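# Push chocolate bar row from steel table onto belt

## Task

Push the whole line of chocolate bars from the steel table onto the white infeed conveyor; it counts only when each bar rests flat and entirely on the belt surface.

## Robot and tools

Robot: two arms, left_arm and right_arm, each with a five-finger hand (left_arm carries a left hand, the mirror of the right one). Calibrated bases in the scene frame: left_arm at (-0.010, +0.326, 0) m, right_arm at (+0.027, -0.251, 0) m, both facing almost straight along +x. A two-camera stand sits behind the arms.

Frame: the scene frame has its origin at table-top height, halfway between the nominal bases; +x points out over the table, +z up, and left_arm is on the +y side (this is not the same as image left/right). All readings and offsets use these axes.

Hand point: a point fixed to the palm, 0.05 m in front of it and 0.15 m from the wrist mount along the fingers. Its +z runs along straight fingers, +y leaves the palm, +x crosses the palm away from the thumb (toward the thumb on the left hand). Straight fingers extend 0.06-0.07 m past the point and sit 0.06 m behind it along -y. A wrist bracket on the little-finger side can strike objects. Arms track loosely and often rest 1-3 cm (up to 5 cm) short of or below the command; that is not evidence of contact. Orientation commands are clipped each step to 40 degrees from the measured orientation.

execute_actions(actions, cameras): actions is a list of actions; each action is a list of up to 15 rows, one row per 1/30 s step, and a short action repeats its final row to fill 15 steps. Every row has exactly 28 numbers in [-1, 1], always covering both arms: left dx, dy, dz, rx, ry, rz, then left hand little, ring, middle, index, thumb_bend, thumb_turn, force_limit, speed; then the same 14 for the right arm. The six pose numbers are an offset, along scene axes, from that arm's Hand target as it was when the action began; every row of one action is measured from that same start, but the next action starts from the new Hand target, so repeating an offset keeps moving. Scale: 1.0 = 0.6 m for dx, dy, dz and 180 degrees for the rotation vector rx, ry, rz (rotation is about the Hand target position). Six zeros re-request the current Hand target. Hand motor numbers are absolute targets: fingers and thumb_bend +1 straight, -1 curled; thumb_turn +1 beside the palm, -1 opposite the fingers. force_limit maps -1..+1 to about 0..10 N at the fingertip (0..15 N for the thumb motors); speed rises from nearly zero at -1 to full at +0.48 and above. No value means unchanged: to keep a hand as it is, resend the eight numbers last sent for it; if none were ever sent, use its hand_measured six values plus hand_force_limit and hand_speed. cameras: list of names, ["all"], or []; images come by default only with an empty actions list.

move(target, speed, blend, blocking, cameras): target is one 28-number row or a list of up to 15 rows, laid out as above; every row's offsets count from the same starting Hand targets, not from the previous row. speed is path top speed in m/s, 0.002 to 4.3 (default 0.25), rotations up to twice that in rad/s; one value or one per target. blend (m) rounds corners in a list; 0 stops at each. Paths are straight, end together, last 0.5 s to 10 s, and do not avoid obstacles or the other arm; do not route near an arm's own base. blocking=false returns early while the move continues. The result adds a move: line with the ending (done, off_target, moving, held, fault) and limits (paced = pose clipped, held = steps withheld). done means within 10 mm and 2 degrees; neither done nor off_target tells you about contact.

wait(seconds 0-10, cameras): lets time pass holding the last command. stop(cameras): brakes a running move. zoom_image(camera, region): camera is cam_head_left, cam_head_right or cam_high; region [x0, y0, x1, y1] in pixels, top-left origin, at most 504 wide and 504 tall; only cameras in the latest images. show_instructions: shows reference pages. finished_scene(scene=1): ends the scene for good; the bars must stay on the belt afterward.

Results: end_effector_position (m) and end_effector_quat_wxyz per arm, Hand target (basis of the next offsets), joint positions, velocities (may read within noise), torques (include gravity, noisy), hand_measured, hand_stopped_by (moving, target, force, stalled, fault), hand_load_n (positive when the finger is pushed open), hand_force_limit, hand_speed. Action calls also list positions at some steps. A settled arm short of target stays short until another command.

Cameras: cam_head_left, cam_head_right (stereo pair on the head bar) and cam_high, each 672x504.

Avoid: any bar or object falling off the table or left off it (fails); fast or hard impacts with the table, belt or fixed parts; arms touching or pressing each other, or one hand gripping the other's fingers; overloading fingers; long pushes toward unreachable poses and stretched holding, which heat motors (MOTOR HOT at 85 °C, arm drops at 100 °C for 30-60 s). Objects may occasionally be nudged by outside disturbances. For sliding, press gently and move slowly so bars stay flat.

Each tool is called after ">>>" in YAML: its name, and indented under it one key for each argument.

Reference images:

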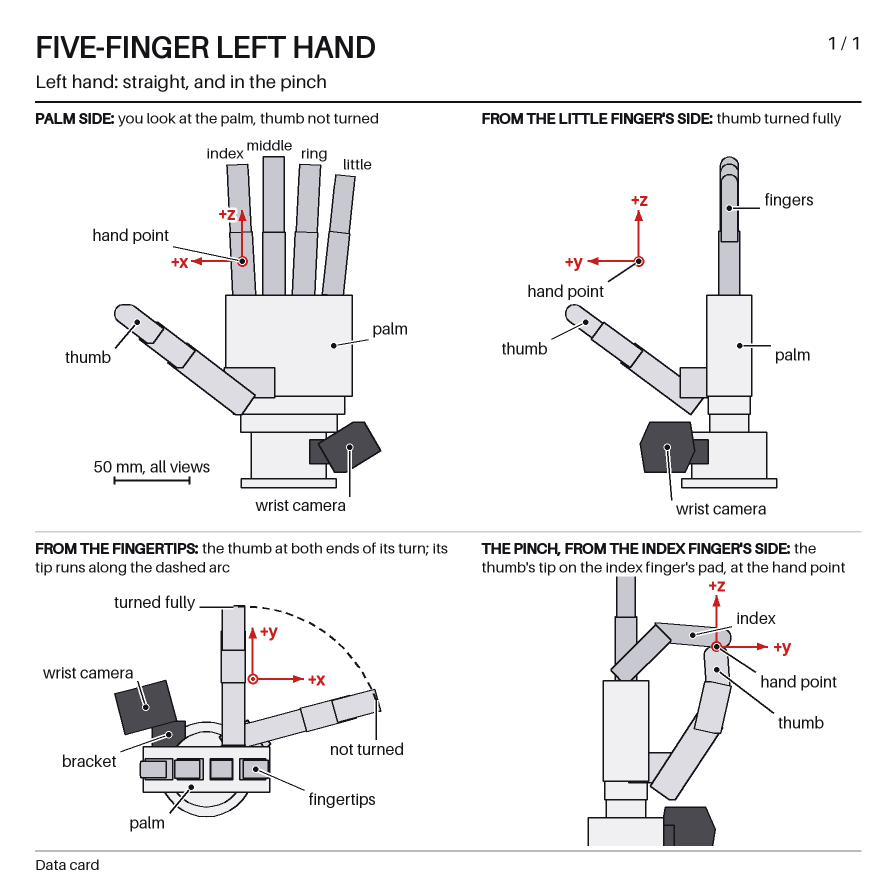

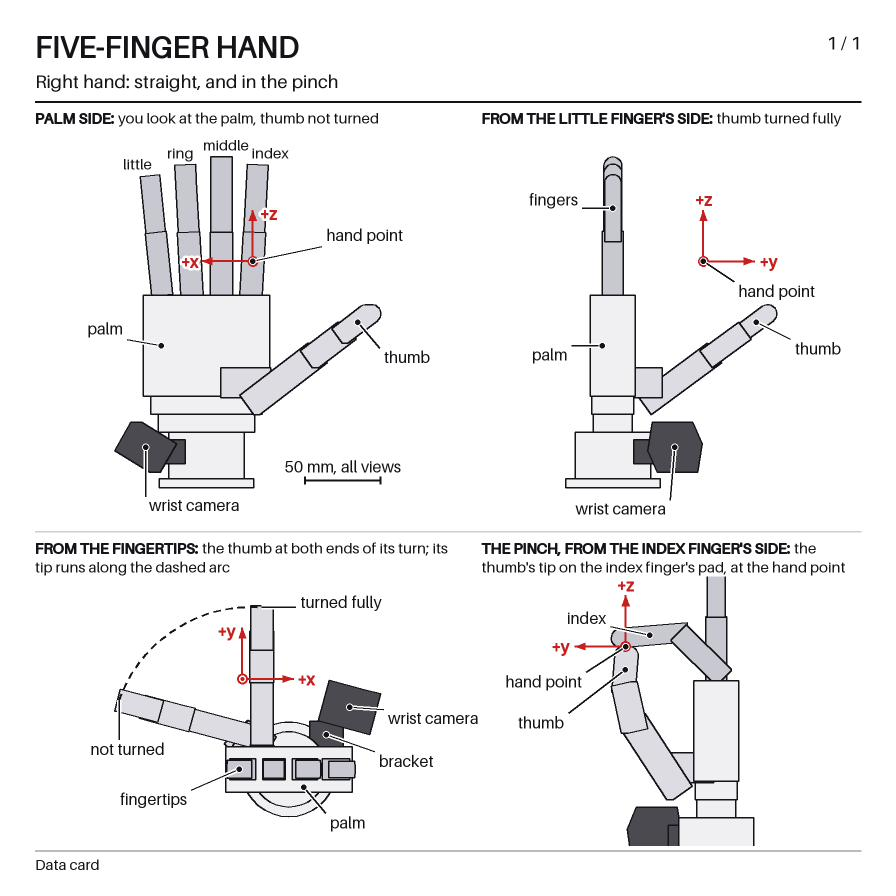

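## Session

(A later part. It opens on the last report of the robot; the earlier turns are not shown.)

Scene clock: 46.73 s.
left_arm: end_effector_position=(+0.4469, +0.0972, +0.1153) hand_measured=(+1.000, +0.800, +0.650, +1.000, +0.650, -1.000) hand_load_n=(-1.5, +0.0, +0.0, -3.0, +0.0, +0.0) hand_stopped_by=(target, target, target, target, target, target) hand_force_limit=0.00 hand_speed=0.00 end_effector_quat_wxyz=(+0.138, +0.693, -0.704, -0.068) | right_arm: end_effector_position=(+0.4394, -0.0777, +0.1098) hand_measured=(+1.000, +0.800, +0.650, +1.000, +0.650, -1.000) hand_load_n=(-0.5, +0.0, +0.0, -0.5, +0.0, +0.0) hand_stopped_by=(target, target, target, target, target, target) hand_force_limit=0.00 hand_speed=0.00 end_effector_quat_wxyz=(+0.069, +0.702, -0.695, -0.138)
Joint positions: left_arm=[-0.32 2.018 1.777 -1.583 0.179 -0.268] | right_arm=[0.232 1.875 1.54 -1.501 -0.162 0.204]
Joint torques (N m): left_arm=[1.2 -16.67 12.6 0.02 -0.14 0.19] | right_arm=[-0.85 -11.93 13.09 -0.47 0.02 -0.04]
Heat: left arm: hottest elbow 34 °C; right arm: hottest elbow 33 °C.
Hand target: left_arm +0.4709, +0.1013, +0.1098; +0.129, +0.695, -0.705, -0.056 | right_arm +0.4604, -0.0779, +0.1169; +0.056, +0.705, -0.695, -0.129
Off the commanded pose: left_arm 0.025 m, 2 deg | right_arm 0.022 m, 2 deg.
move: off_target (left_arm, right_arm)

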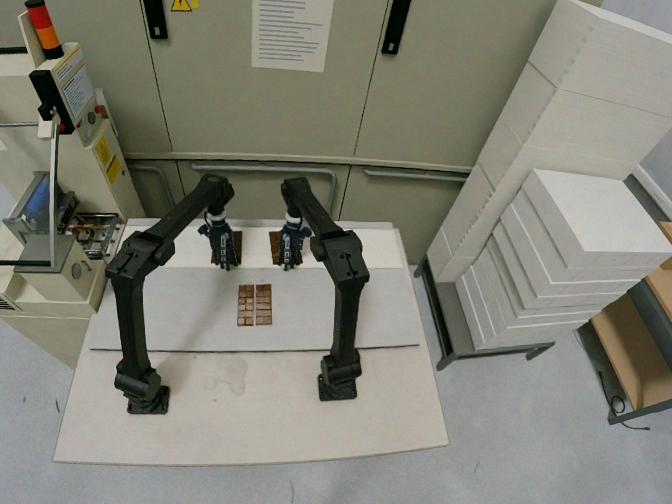

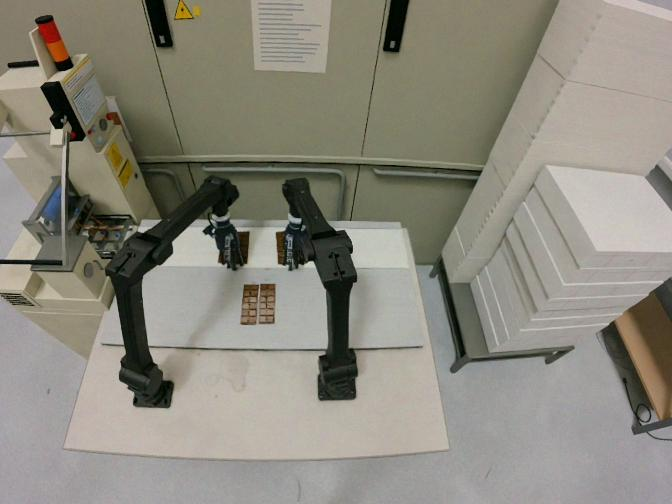

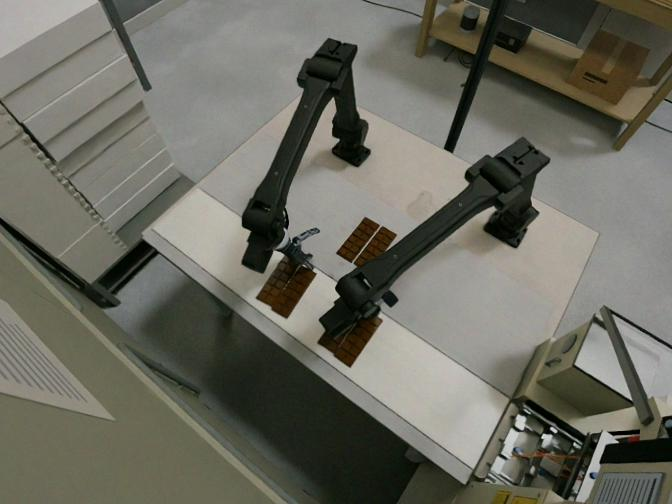

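>>> move:
  target:
    - [-0.1333, 0, 0.01, 0, 0, 0, 1, 0.8, 0.65, 1, 0.65, -1, 0, 0, -0.1333, 0, 0.005, 0, 0, 0, 1, 0.8, 0.65, 1, 0.65, -1, 0, 0]
    - [-0.36, 0.1667, 0.2, 0, 0, 0, 1, 0.8, 0.65, 1, 0.65, -1, 0, 0, -0.3, 0.03, 0.15, 0, 0, 0, 1, 0.8, 0.65, 1, 0.65, -1, 0, 0]
  speed: [0.1, 0.25]
  blend: [0.01, 0]
  cameras: ["all"]

>>> zoom_image:
  camera: "cam_head_left"
  region: [190, 210, 330, 330]

>>> zoom_image:
  camera: "cam_high"
  region: [230, 200, 410, 380]

>>> zoom_image:
  camera: "cam_head_right"
  region: [190, 210, 330, 330]

Scene clock: 51.03 s.
left_arm: end_effector_position=(+0.2597, +0.1956, +0.2305) hand_measured=(+1.000, +0.800, +0.650, +1.000, +0.650, -1.000) hand_load_n=(+0.0, +0.0, +0.0, +0.0, +0.0, +0.0) hand_stopped_by=(target, target, target, target, target, target) hand_force_limit=0.00 hand_speed=0.00 end_effector_quat_wxyz=(+0.121, +0.697, -0.705, -0.043) | right_arm: end_effector_position=(+0.2882, -0.0604, +0.2031) hand_measured=(+1.000, +0.800, +0.650, +1.000, +0.650, -1.000) hand_load_n=(+0.0, +0.0, +0.0, +0.0, -0.5, +0.0) hand_stopped_by=(target, target, target, target, target, target) hand_force_limit=0.00 hand_speed=0.00 end_effector_quat_wxyz=(+0.053, +0.706, -0.695, -0.127)
Joint positions: left_arm=[-0.223 1.382 1.272 -1.669 0.154 -0.183] | right_arm=[0.366 1.427 1.24 -1.587 -0.187 0.335]
Joint torques (N m): left_arm=[0.79 -10.29 7.73 -0.76 0.1 0.24] | right_arm=[0.56 -9.11 7.76 -0.55 -0.29 0.14]
Heat: left arm: hottest elbow 34 °C; right arm: hottest elbow 33 °C.
Hand target: left_arm +0.2549, +0.2015, +0.2297; +0.129, +0.695, -0.705, -0.056 | right_arm +0.2804, -0.0599, +0.2068; +0.056, +0.705, -0.695, -0.129
Off the commanded pose: left_arm 0.007 m, 2 deg | right_arm 0.009 m, 0 deg.
joint sent to its limit (left arm) — joint 4 (wrist pitch), lower limit. The joint targets still meet the commanded pose.
move: done

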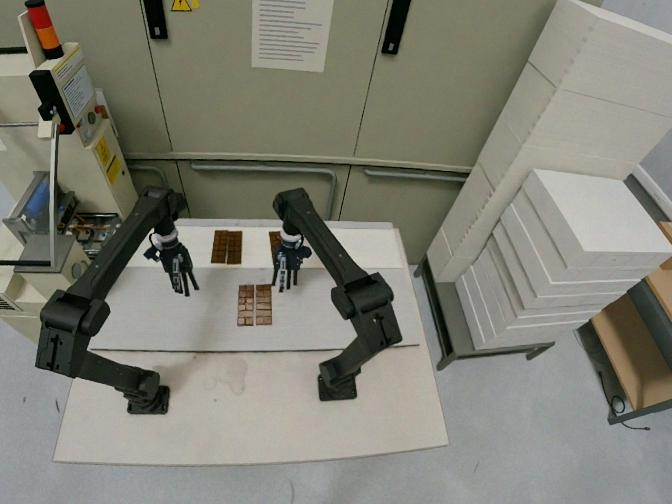

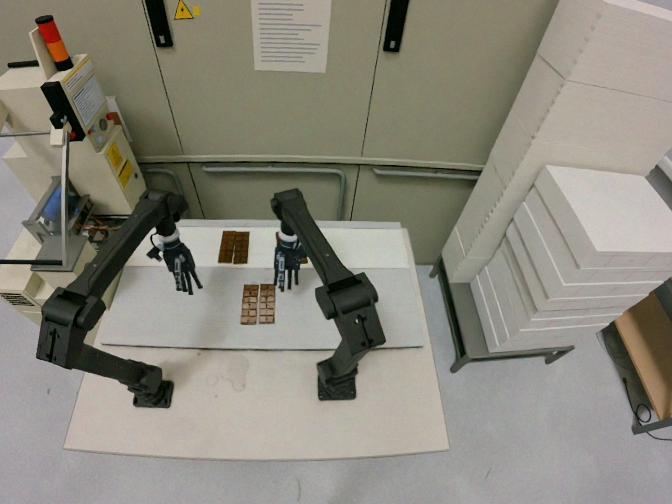

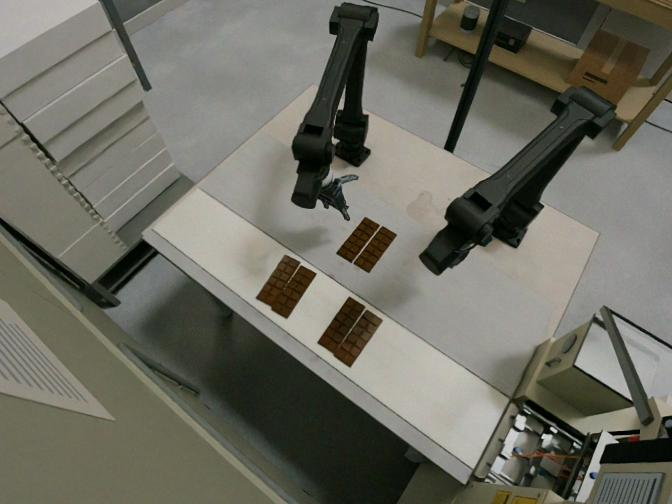

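Scaled by 3.600 from the camera's 672x504 image, which has a finer 960x720 frame.

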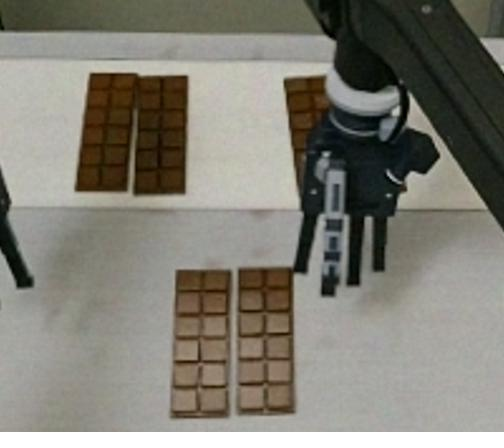

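Scaled by 2.800 from the camera's 672x504 image, which has a finer 960x720 frame.

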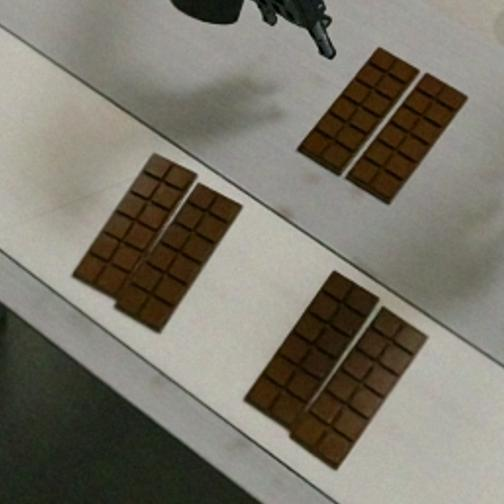

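Scaled by 3.600 from the camera's 672x504 image, which has a finer 960x720 frame.

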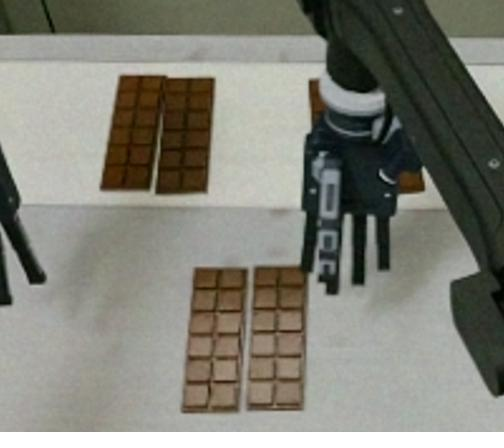

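>>> zoom_image:
  camera: "cam_high"
  region: [310, 285, 400, 375]

>>> zoom_image:
  camera: "cam_high"
  region: [240, 240, 330, 330]

>>> zoom_image:
  camera: "cam_head_left"
  region: [200, 215, 260, 275]

Scaled by 5.600 from the camera's 672x504 image, which has a finer 960x720 frame.

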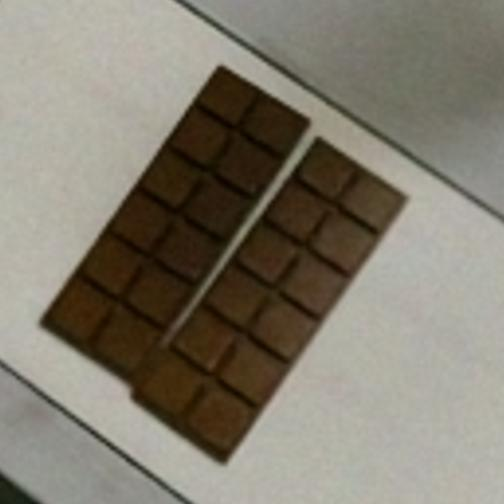

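Scaled by 5.600 from the camera's 672x504 image, which has a finer 960x720 frame.

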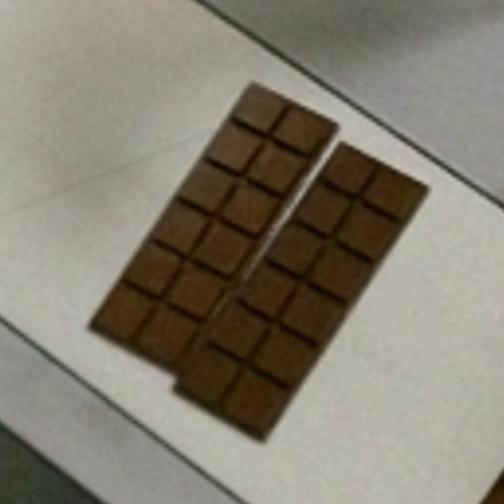

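Scaled by 8.400 from the camera's 672x504 image, which has a finer 960x720 frame.

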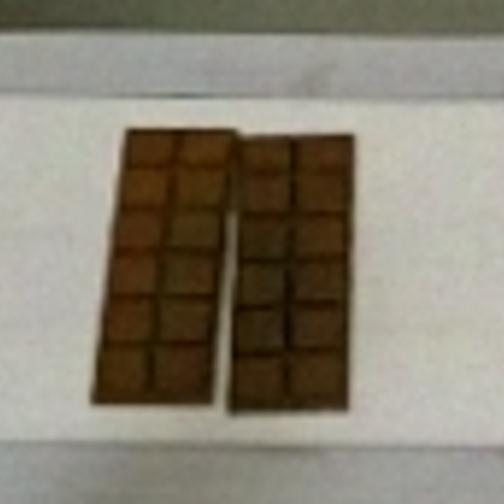

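>>> move:
  target: [0, 0, 0, 0, 0, 0, 1, 0.8, 0.65, 1, 0.65, -1, 0, 0, 0.4, 0.1887, -0.01, 0, -0.0556, 0, 1, 0, 0, 0, 0.65, -1, 0, 0]
  speed: 0.25
  cameras: ["all"]

>>> zoom_image:
  camera: "cam_head_left"
  region: [210, 200, 330, 290]

>>> zoom_image:
  camera: "cam_high"
  region: [220, 210, 380, 350]

>>> zoom_image:
  camera: "cam_head_right"
  region: [210, 200, 330, 290]

Scene clock: 55.37 s.
left_arm: end_effector_position=(+0.2597, +0.1956, +0.2305) hand_measured=(+1.000, +0.800, +0.650, +1.000, +0.650, -1.000) hand_load_n=(+0.0, +0.0, +0.0, +0.0, +0.0, +0.0) hand_stopped_by=(target, target, target, target, target, target) hand_force_limit=0.00 hand_speed=0.00 end_effector_quat_wxyz=(+0.121, +0.697, -0.705, -0.043) | right_arm: end_effector_position=(+0.5083, +0.0434, +0.1893) hand_measured=(+1.000, +0.000, +0.000, +0.000, +0.650, -1.000) hand_load_n=(+0.0, +0.5, +0.0, +0.0, -0.5, +0.0) hand_stopped_by=(target, target, target, target, target, target) hand_force_limit=0.00 hand_speed=0.00 end_effector_quat_wxyz=(+0.009, +0.712, -0.698, -0.075)
Joint positions: left_arm=[-0.223 1.382 1.272 -1.669 0.154 -0.183] | right_arm=[0.41 1.997 1.991 -1.637 -0.133 0.39]
Joint torques (N m): left_arm=[0.73 -10.29 7.75 -0.77 0.09 0.22] | right_arm=[0.62 -14.45 14.28 -0.21 0 0.11]
Heat: left arm: hottest elbow 34 °C; right arm: hottest elbow 33 °C.
Hand target: left_arm +0.2549, +0.2014, +0.2297; +0.129, +0.695, -0.705, -0.056 | right_arm +0.5205, +0.0535, +0.2009; -0.006, +0.713, -0.698, -0.067
Off the commanded pose: left_arm 0.008 m, 2 deg | right_arm 0.019 m, 2 deg.
joint sent to its limit (left arm) — joint 4 (wrist pitch), lower limit. The joint targets still meet the commanded pose.
move: off_target (right_arm)

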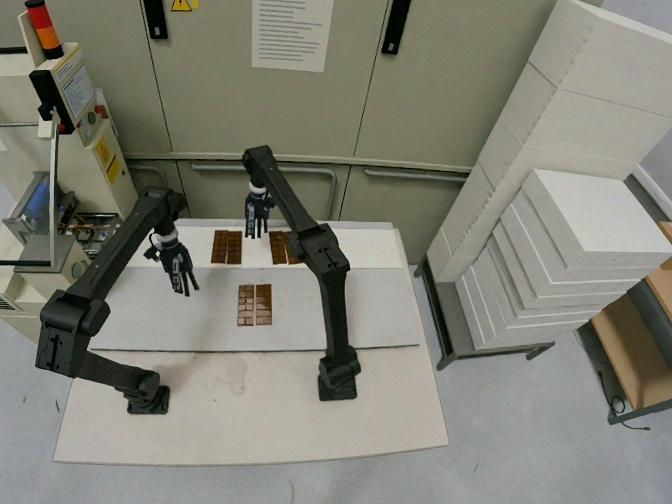

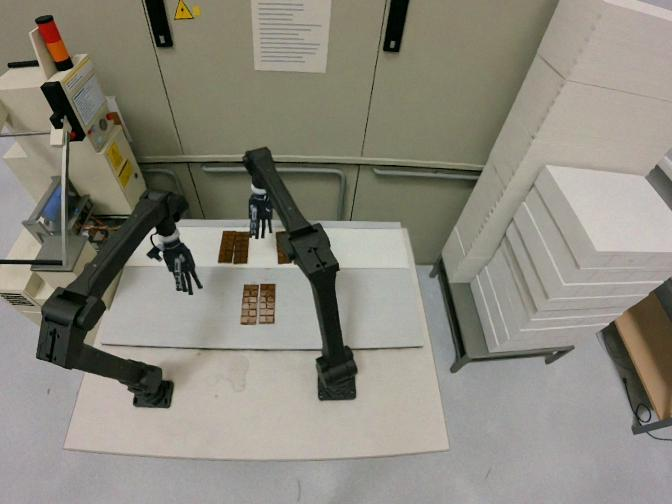

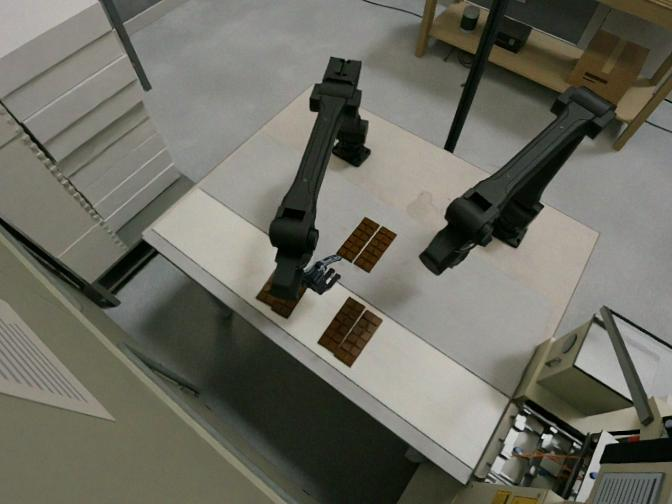

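Scaled by 4.200 from the camera's 672x504 image, which has a finer 960x720 frame.

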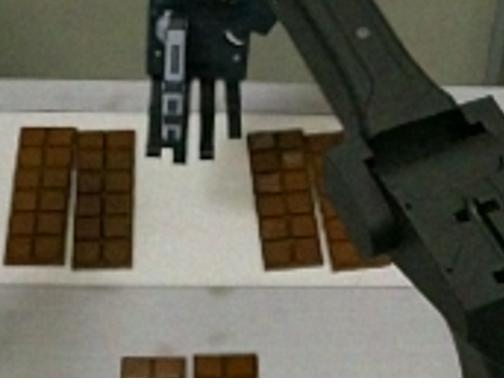

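Scaled by 3.150 from the camera's 672x504 image, which has a finer 960x720 frame.

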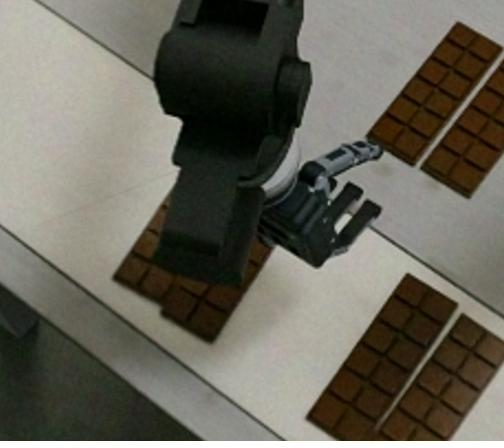

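Scaled by 4.200 from the camera's 672x504 image, which has a finer 960x720 frame.

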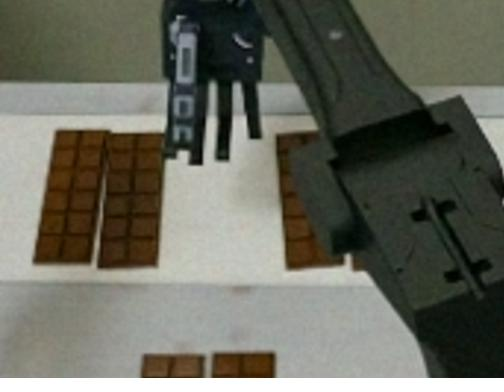

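>>> move:
  target: [0, 0, 0, 0, 0, 0, 1, 0.8, 0.65, 1, 0.65, -1, 0, 0, 0.0325, 0.0108, -0.135, 0, 0, 0, 1, 0, 0, 0, 0.65, -1, 0, 0]
  speed: 0.15
  cameras: ["all"]

>>> zoom_image:
  camera: "cam_head_left"
  region: [230, 205, 310, 275]

>>> zoom_image:
  camera: "cam_high"
  region: [230, 230, 350, 350]

>>> zoom_image:
  camera: "cam_head_right"
  region: [230, 205, 310, 275]

Scene clock: 57.00 s.
left_arm: end_effector_position=(+0.2597, +0.1956, +0.2305) hand_measured=(+1.000, +0.800, +0.650, +1.000, +0.650, -1.000) hand_load_n=(+0.0, +0.0, +0.0, +0.0, +0.0, +0.0) hand_stopped_by=(target, target, target, target, target, target) hand_force_limit=0.00 hand_speed=0.00 end_effector_quat_wxyz=(+0.121, +0.697, -0.705, -0.043) | right_arm: end_effector_position=(+0.5387, +0.0567, +0.1269) hand_measured=(+1.000, +0.000, +0.000, +0.000, +0.650, -1.000) hand_load_n=(+0.0, +0.0, +0.0, +0.0, +0.0, -0.5) hand_stopped_by=(target, target, target, target, target, target) hand_force_limit=0.00 hand_speed=0.00 end_effector_quat_wxyz=(-0.006, +0.713, -0.698, -0.069)
Joint positions: left_arm=[-0.223 1.382 1.272 -1.669 0.154 -0.183] | right_arm=[0.41 2.086 1.976 -1.502 -0.132 0.39]
Joint torques (N m): left_arm=[0.73 -10.29 7.73 -0.76 0.1 0.23] | right_arm=[0.38 -16.03 8.61 0.81 0 0.08]
Heat: left arm: hottest elbow 34 °C; right arm: hottest elbow 34 °C.
Hand target: left_arm +0.2549, +0.2014, +0.2297; +0.129, +0.695, -0.705, -0.056 | right_arm +0.5398, +0.0600, +0.1199; -0.005, +0.713, -0.698, -0.067
Off the commanded pose: left_arm 0.008 m, 2 deg | right_arm 0.008 m, 0 deg.
joint sent to its limit (left arm) — joint 4 (wrist pitch), lower limit. The joint targets still meet the commanded pose.
move: done

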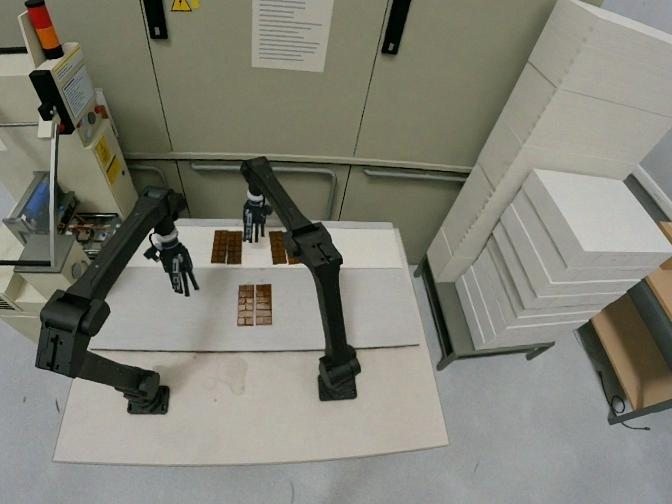

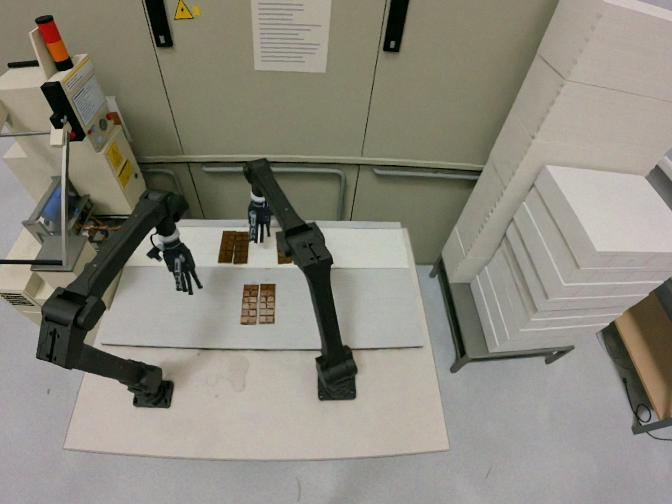

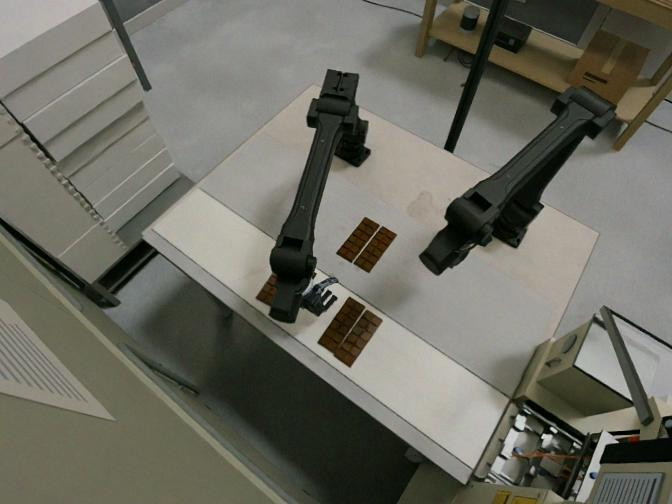

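Scaled by 6.300 from the camera's 672x504 image, which has a finer 960x720 frame.

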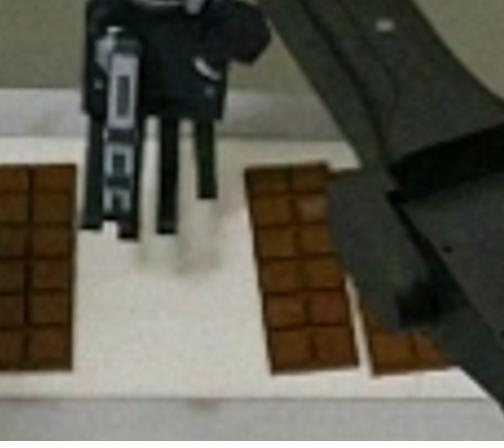

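Scaled by 4.200 from the camera's 672x504 image, which has a finer 960x720 frame.

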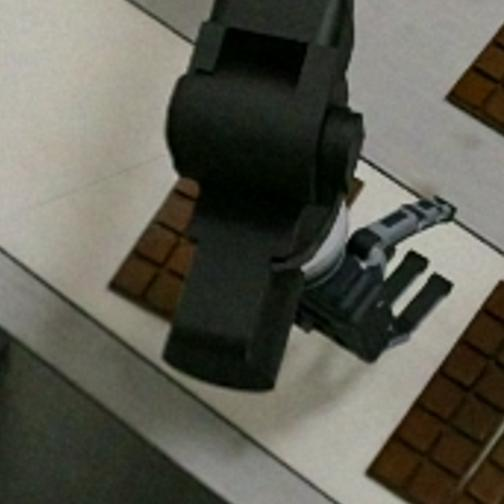

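Scaled by 6.300 from the camera's 672x504 image, which has a finer 960x720 frame.

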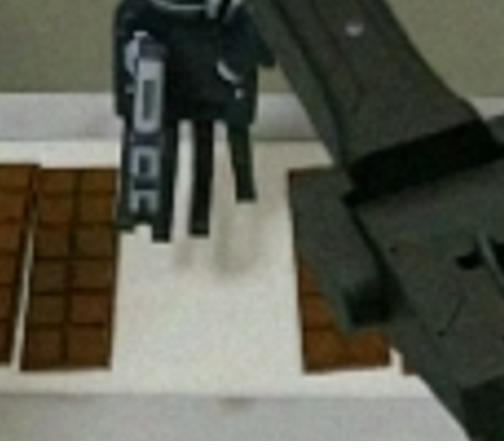

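>>> move:
  target: [0, 0, 0, 0, 0, 0, 1, 0.8, 0.65, 1, 0.65, -1, 0, 0, -0.0233, 0, -0.0433, 0, 0, 0, 1, 0, 0, 0, 0.65, -1, 0, 0]
  speed: 0.08
  cameras: ["all"]

>>> zoom_image:
  camera: "cam_head_left"
  region: [230, 205, 310, 275]

>>> zoom_image:
  camera: "cam_high"
  region: [230, 230, 350, 350]

Scene clock: 58.53 s.
left_arm: end_effector_position=(+0.2597, +0.1956, +0.2305) hand_measured=(+1.000, +0.800, +0.650, +1.000, +0.650, -1.000) hand_load_n=(+0.0, +0.0, +0.0, +0.0, +0.0, +0.0) hand_stopped_by=(target, target, target, target, target, target) hand_force_limit=0.00 hand_speed=0.00 end_effector_quat_wxyz=(+0.121, +0.697, -0.705, -0.043) | right_arm: end_effector_position=(+0.5308, +0.0556, +0.0964) hand_measured=(+1.000, +0.000, +0.000, +0.000, +0.650, -1.000) hand_load_n=(-0.5, +0.0, +0.0, +0.0, +0.0, +0.0) hand_stopped_by=(target, target, target, target, target, target) hand_force_limit=0.00 hand_speed=0.00 end_effector_quat_wxyz=(-0.003, +0.713, -0.698, -0.068)
Joint positions: left_arm=[-0.223 1.382 1.272 -1.669 0.154 -0.183] | right_arm=[0.415 2.08 1.885 -1.42 -0.128 0.395]
Joint torques (N m): left_arm=[0.73 -10.34 7.76 -0.79 0.1 0.22] | right_arm=[0.67 -17.44 6.95 0.99 -0.14 0.13]
Heat: left arm: hottest elbow 34 °C; right arm: hottest elbow 34 °C.
Hand target: left_arm +0.2549, +0.2014, +0.2297; +0.129, +0.695, -0.705, -0.056 | right_arm +0.5261, +0.0598, +0.0938; -0.005, +0.713, -0.698, -0.067
Off the commanded pose: left_arm 0.008 m, 2 deg | right_arm 0.007 m, 0 deg.
joint sent to its limit (left arm) — joint 4 (wrist pitch), lower limit. The joint targets still meet the commanded pose.
move: done

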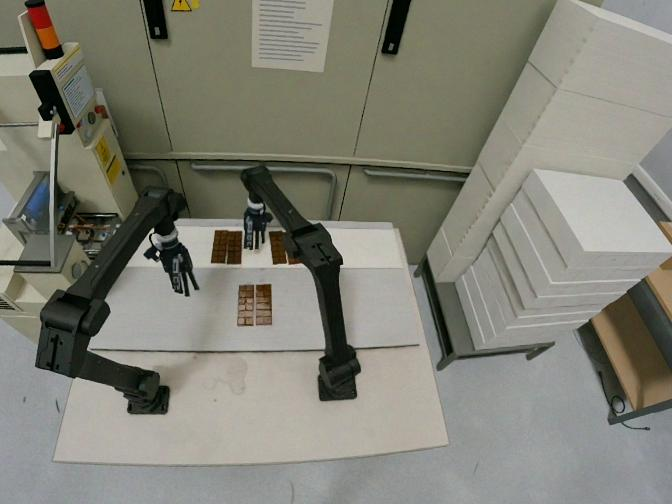

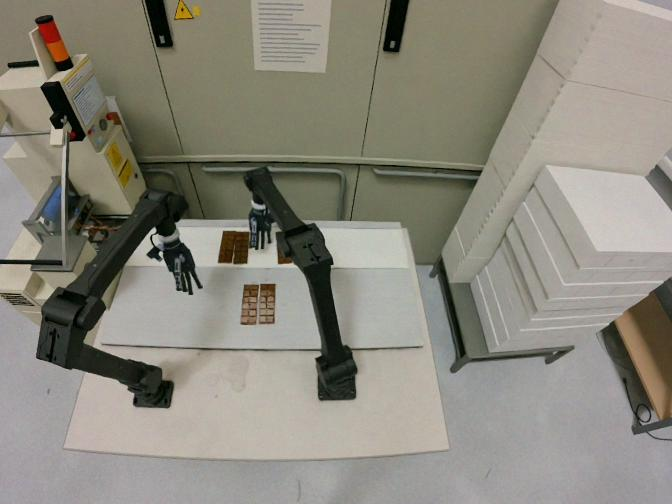

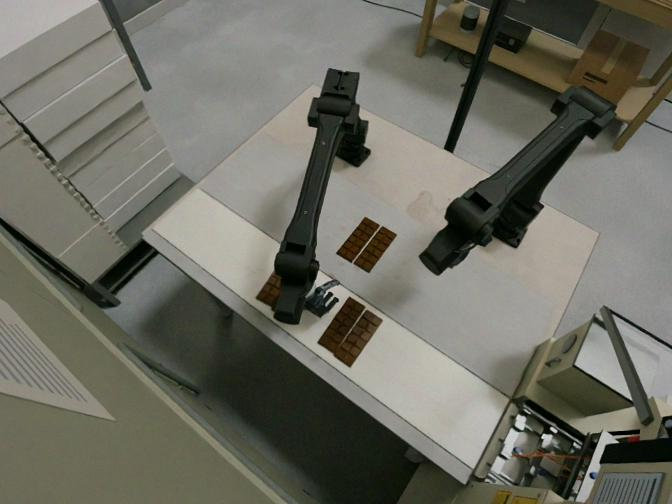

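Scaled by 6.300 from the camera's 672x504 image, which has a finer 960x720 frame.

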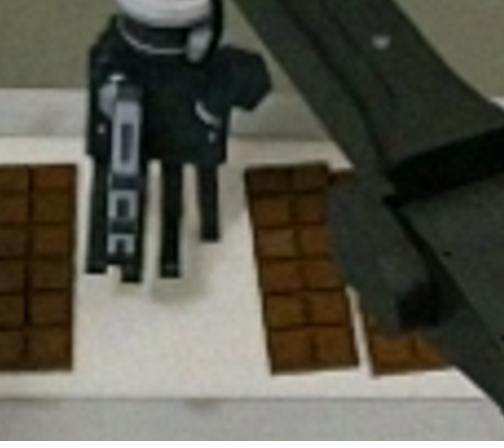

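Scaled by 4.200 from the camera's 672x504 image, which has a finer 960x720 frame.

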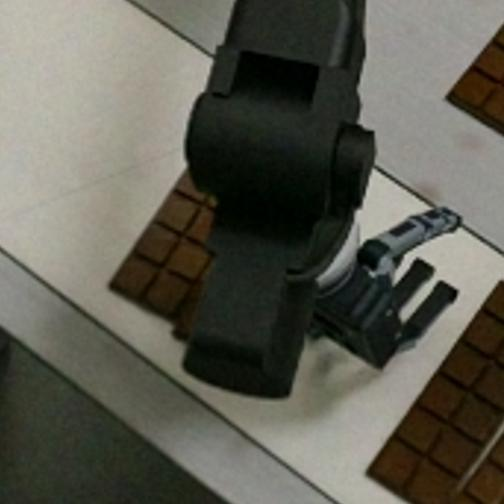

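>>> move:
  target: [0, 0, 0, 0, 0, 0, 1, 0.8, 0.65, 1, 0.65, -1, 0, 0, 0, -0.07, 0, 0, 0, 0, 1, 0, 0, 0, 0.65, -1, 0, 0]
  speed: 0.06
  cameras: ["all"]

>>> zoom_image:
  camera: "cam_head_left"
  region: [230, 205, 310, 275]

>>> zoom_image:
  camera: "cam_high"
  region: [230, 230, 350, 350]

Scene clock: 60.17 s.
left_arm: end_effector_position=(+0.2597, +0.1956, +0.2305) hand_measured=(+1.000, +0.800, +0.650, +1.000, +0.650, -1.000) hand_load_n=(+0.0, +0.0, +0.0, +0.0, +0.0, +0.0) hand_stopped_by=(target, target, target, target, target, target) hand_force_limit=0.00 hand_speed=0.00 end_effector_quat_wxyz=(+0.121, +0.697, -0.705, -0.043) | right_arm: end_effector_position=(+0.5253, +0.0338, +0.0968) hand_measured=(+1.000, +0.000, +0.000, +0.000, +0.650, -1.000) hand_load_n=(-0.5, +0.0, +0.0, +0.0, +0.0, +0.0) hand_stopped_by=(target, target, target, target, target, target) hand_force_limit=0.00 hand_speed=0.00 end_effector_quat_wxyz=(-0.010, +0.717, -0.693, -0.070)
Joint positions: left_arm=[-0.223 1.382 1.272 -1.669 0.154 -0.183] | right_arm=[0.384 2.037 1.816 -1.388 -0.137 0.351]
Joint torques (N m): left_arm=[0.73 -10.34 7.76 -0.76 0.1 0.23] | right_arm=[-1.9 -16.97 6.75 0.5 0.26 -0.04]
Heat: left arm: hottest elbow 34 °C; right arm: hottest elbow 33 °C.
Hand target: left_arm +0.2549, +0.2014, +0.2297; +0.129, +0.695, -0.705, -0.056 | right_arm +0.5260, +0.0178, +0.0939; -0.005, +0.713, -0.698, -0.067
Off the commanded pose: left_arm 0.008 m, 2 deg | right_arm 0.016 m, 1 deg.
joint sent to its limit (left arm) — joint 4 (wrist pitch), lower limit. The joint targets still meet the commanded pose.
move: off_target (right_arm)

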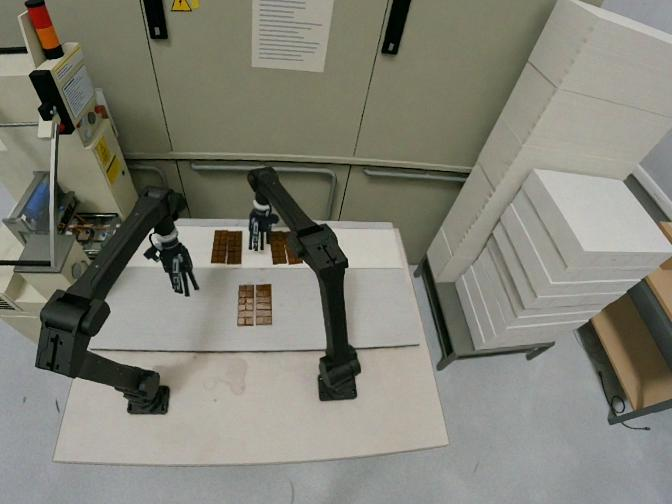

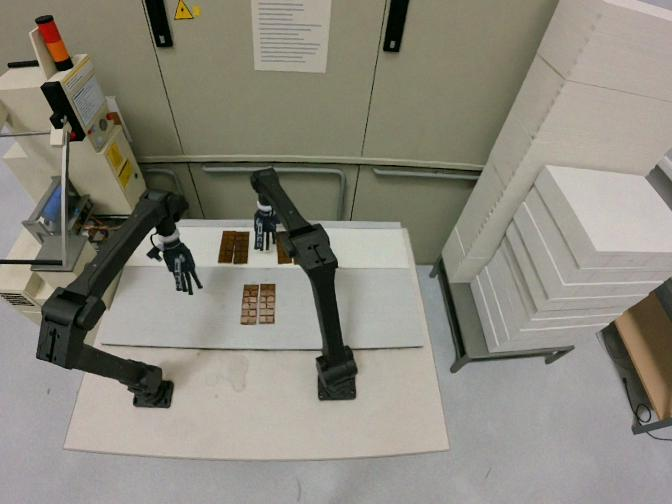

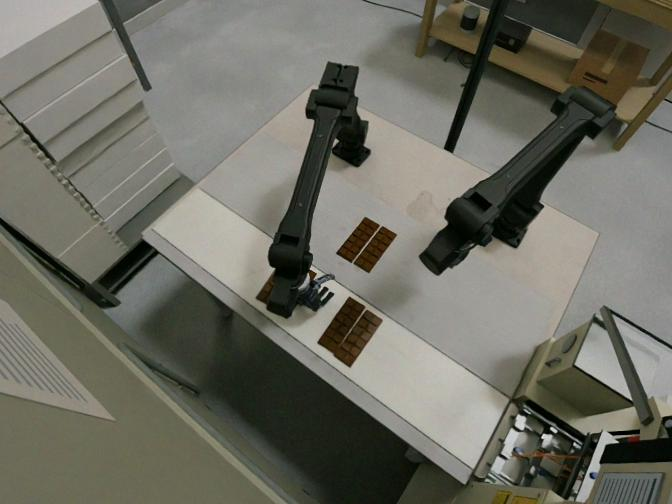

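Scaled by 6.300 from the camera's 672x504 image, which has a finer 960x720 frame.

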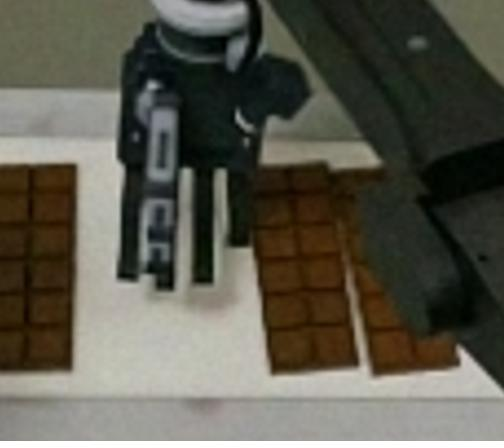

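Scaled by 4.200 from the camera's 672x504 image, which has a finer 960x720 frame.

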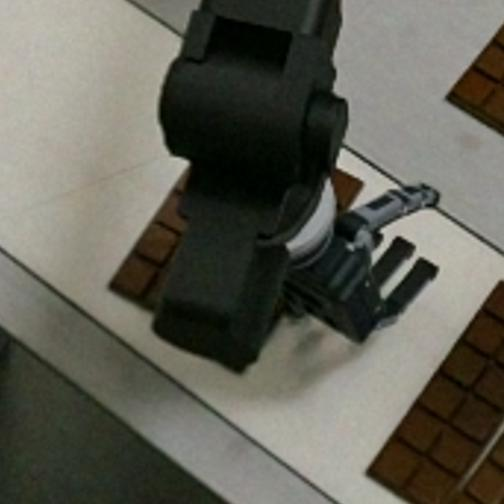

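>>> move:
  target: [0, 0, 0, 0, 0, 0, 1, 0.8, 0.65, 1, 0.65, -1, 0, 0, 0, -0.0563, 0, 0, 0, 0, 1, 0, 0, 0, 0.65, -1, 0, 0]
  speed: 0.06
  cameras: ["all"]

>>> zoom_image:
  camera: "cam_head_left"
  region: [230, 205, 310, 275]

>>> zoom_image:
  camera: "cam_high"
  region: [230, 230, 350, 350]

Scene clock: 61.60 s.
left_arm: end_effector_position=(+0.2597, +0.1956, +0.2305) hand_measured=(+1.000, +0.800, +0.650, +1.000, +0.650, -1.000) hand_load_n=(+0.5, +0.0, +0.0, +0.0, +0.0, +0.0) hand_stopped_by=(target, target, target, target, target, target) hand_force_limit=0.00 hand_speed=0.00 end_effector_quat_wxyz=(+0.121, +0.697, -0.705, -0.043) | right_arm: end_effector_position=(+0.5248, +0.0009, +0.0969) hand_measured=(+1.000, +0.000, +0.000, +0.000, +0.650, -1.000) hand_load_n=(-1.0, +0.0, +0.0, +0.0, +0.0, +0.0) hand_stopped_by=(target, target, target, target, target, target) hand_force_limit=0.00 hand_speed=0.00 end_effector_quat_wxyz=(-0.009, +0.717, -0.693, -0.072)
Joint positions: left_arm=[-0.223 1.382 1.272 -1.669 0.154 -0.183] | right_arm=[0.334 2.008 1.768 -1.38 -0.137 0.3]
Joint torques (N m): left_arm=[0.73 -10.29 7.73 -0.77 0.09 0.22] | right_arm=[-2.02 -16.56 6.79 0.61 0.38 -0.06]
Heat: left arm: hottest elbow 34 °C; right arm: hottest elbow 33 °C.
Hand target: left_arm +0.2549, +0.2014, +0.2297; +0.129, +0.695, -0.705, -0.056 | right_arm +0.5259, -0.0159, +0.0939; -0.005, +0.713, -0.698, -0.067
Off the commanded pose: left_arm 0.008 m, 2 deg | right_arm 0.017 m, 1 deg.
joint sent to its limit (left arm) — joint 4 (wrist pitch), lower limit. The joint targets still meet the commanded pose.
move: off_target (right_arm)

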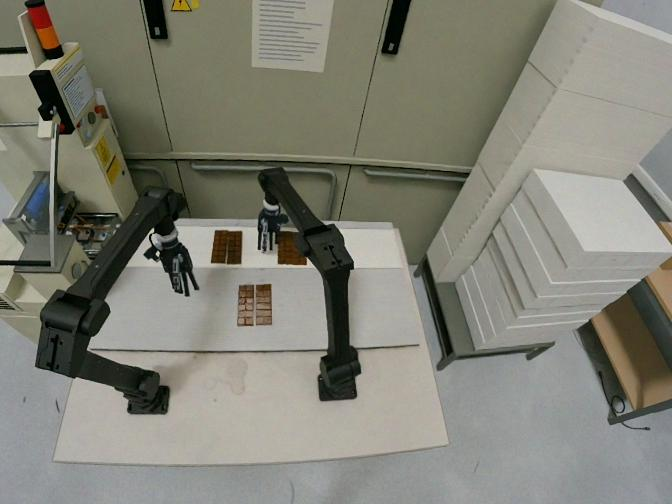

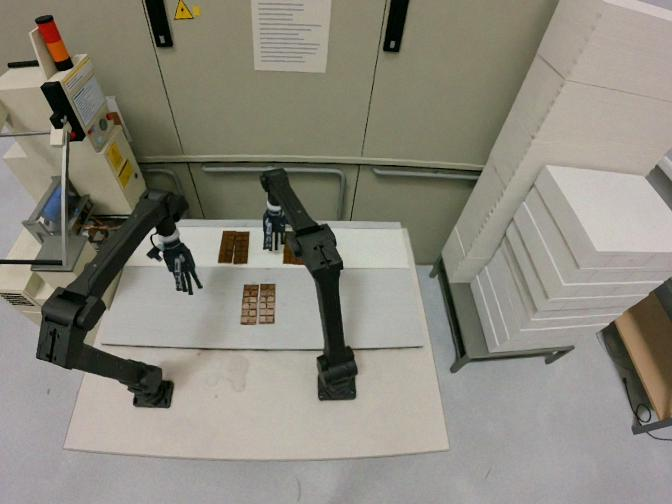

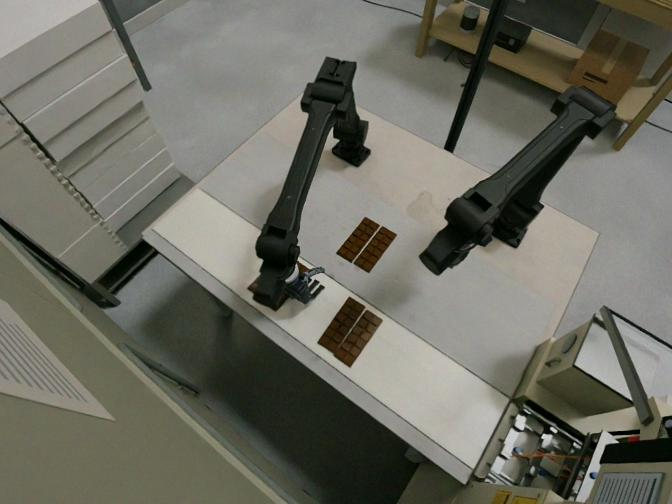

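Scaled by 6.300 from the camera's 672x504 image, which has a finer 960x720 frame.

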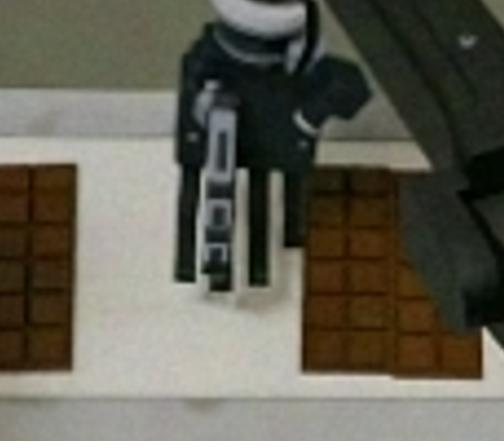

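Scaled by 4.200 from the camera's 672x504 image, which has a finer 960x720 frame.

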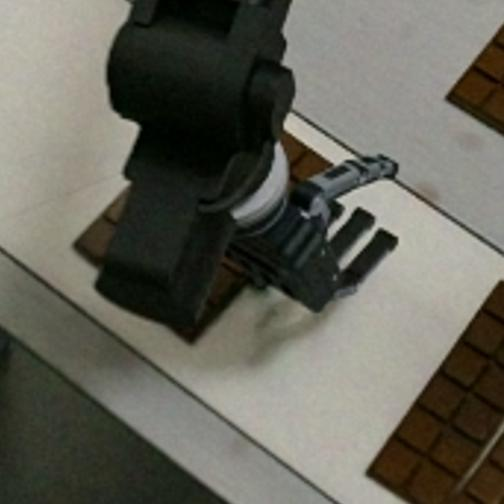

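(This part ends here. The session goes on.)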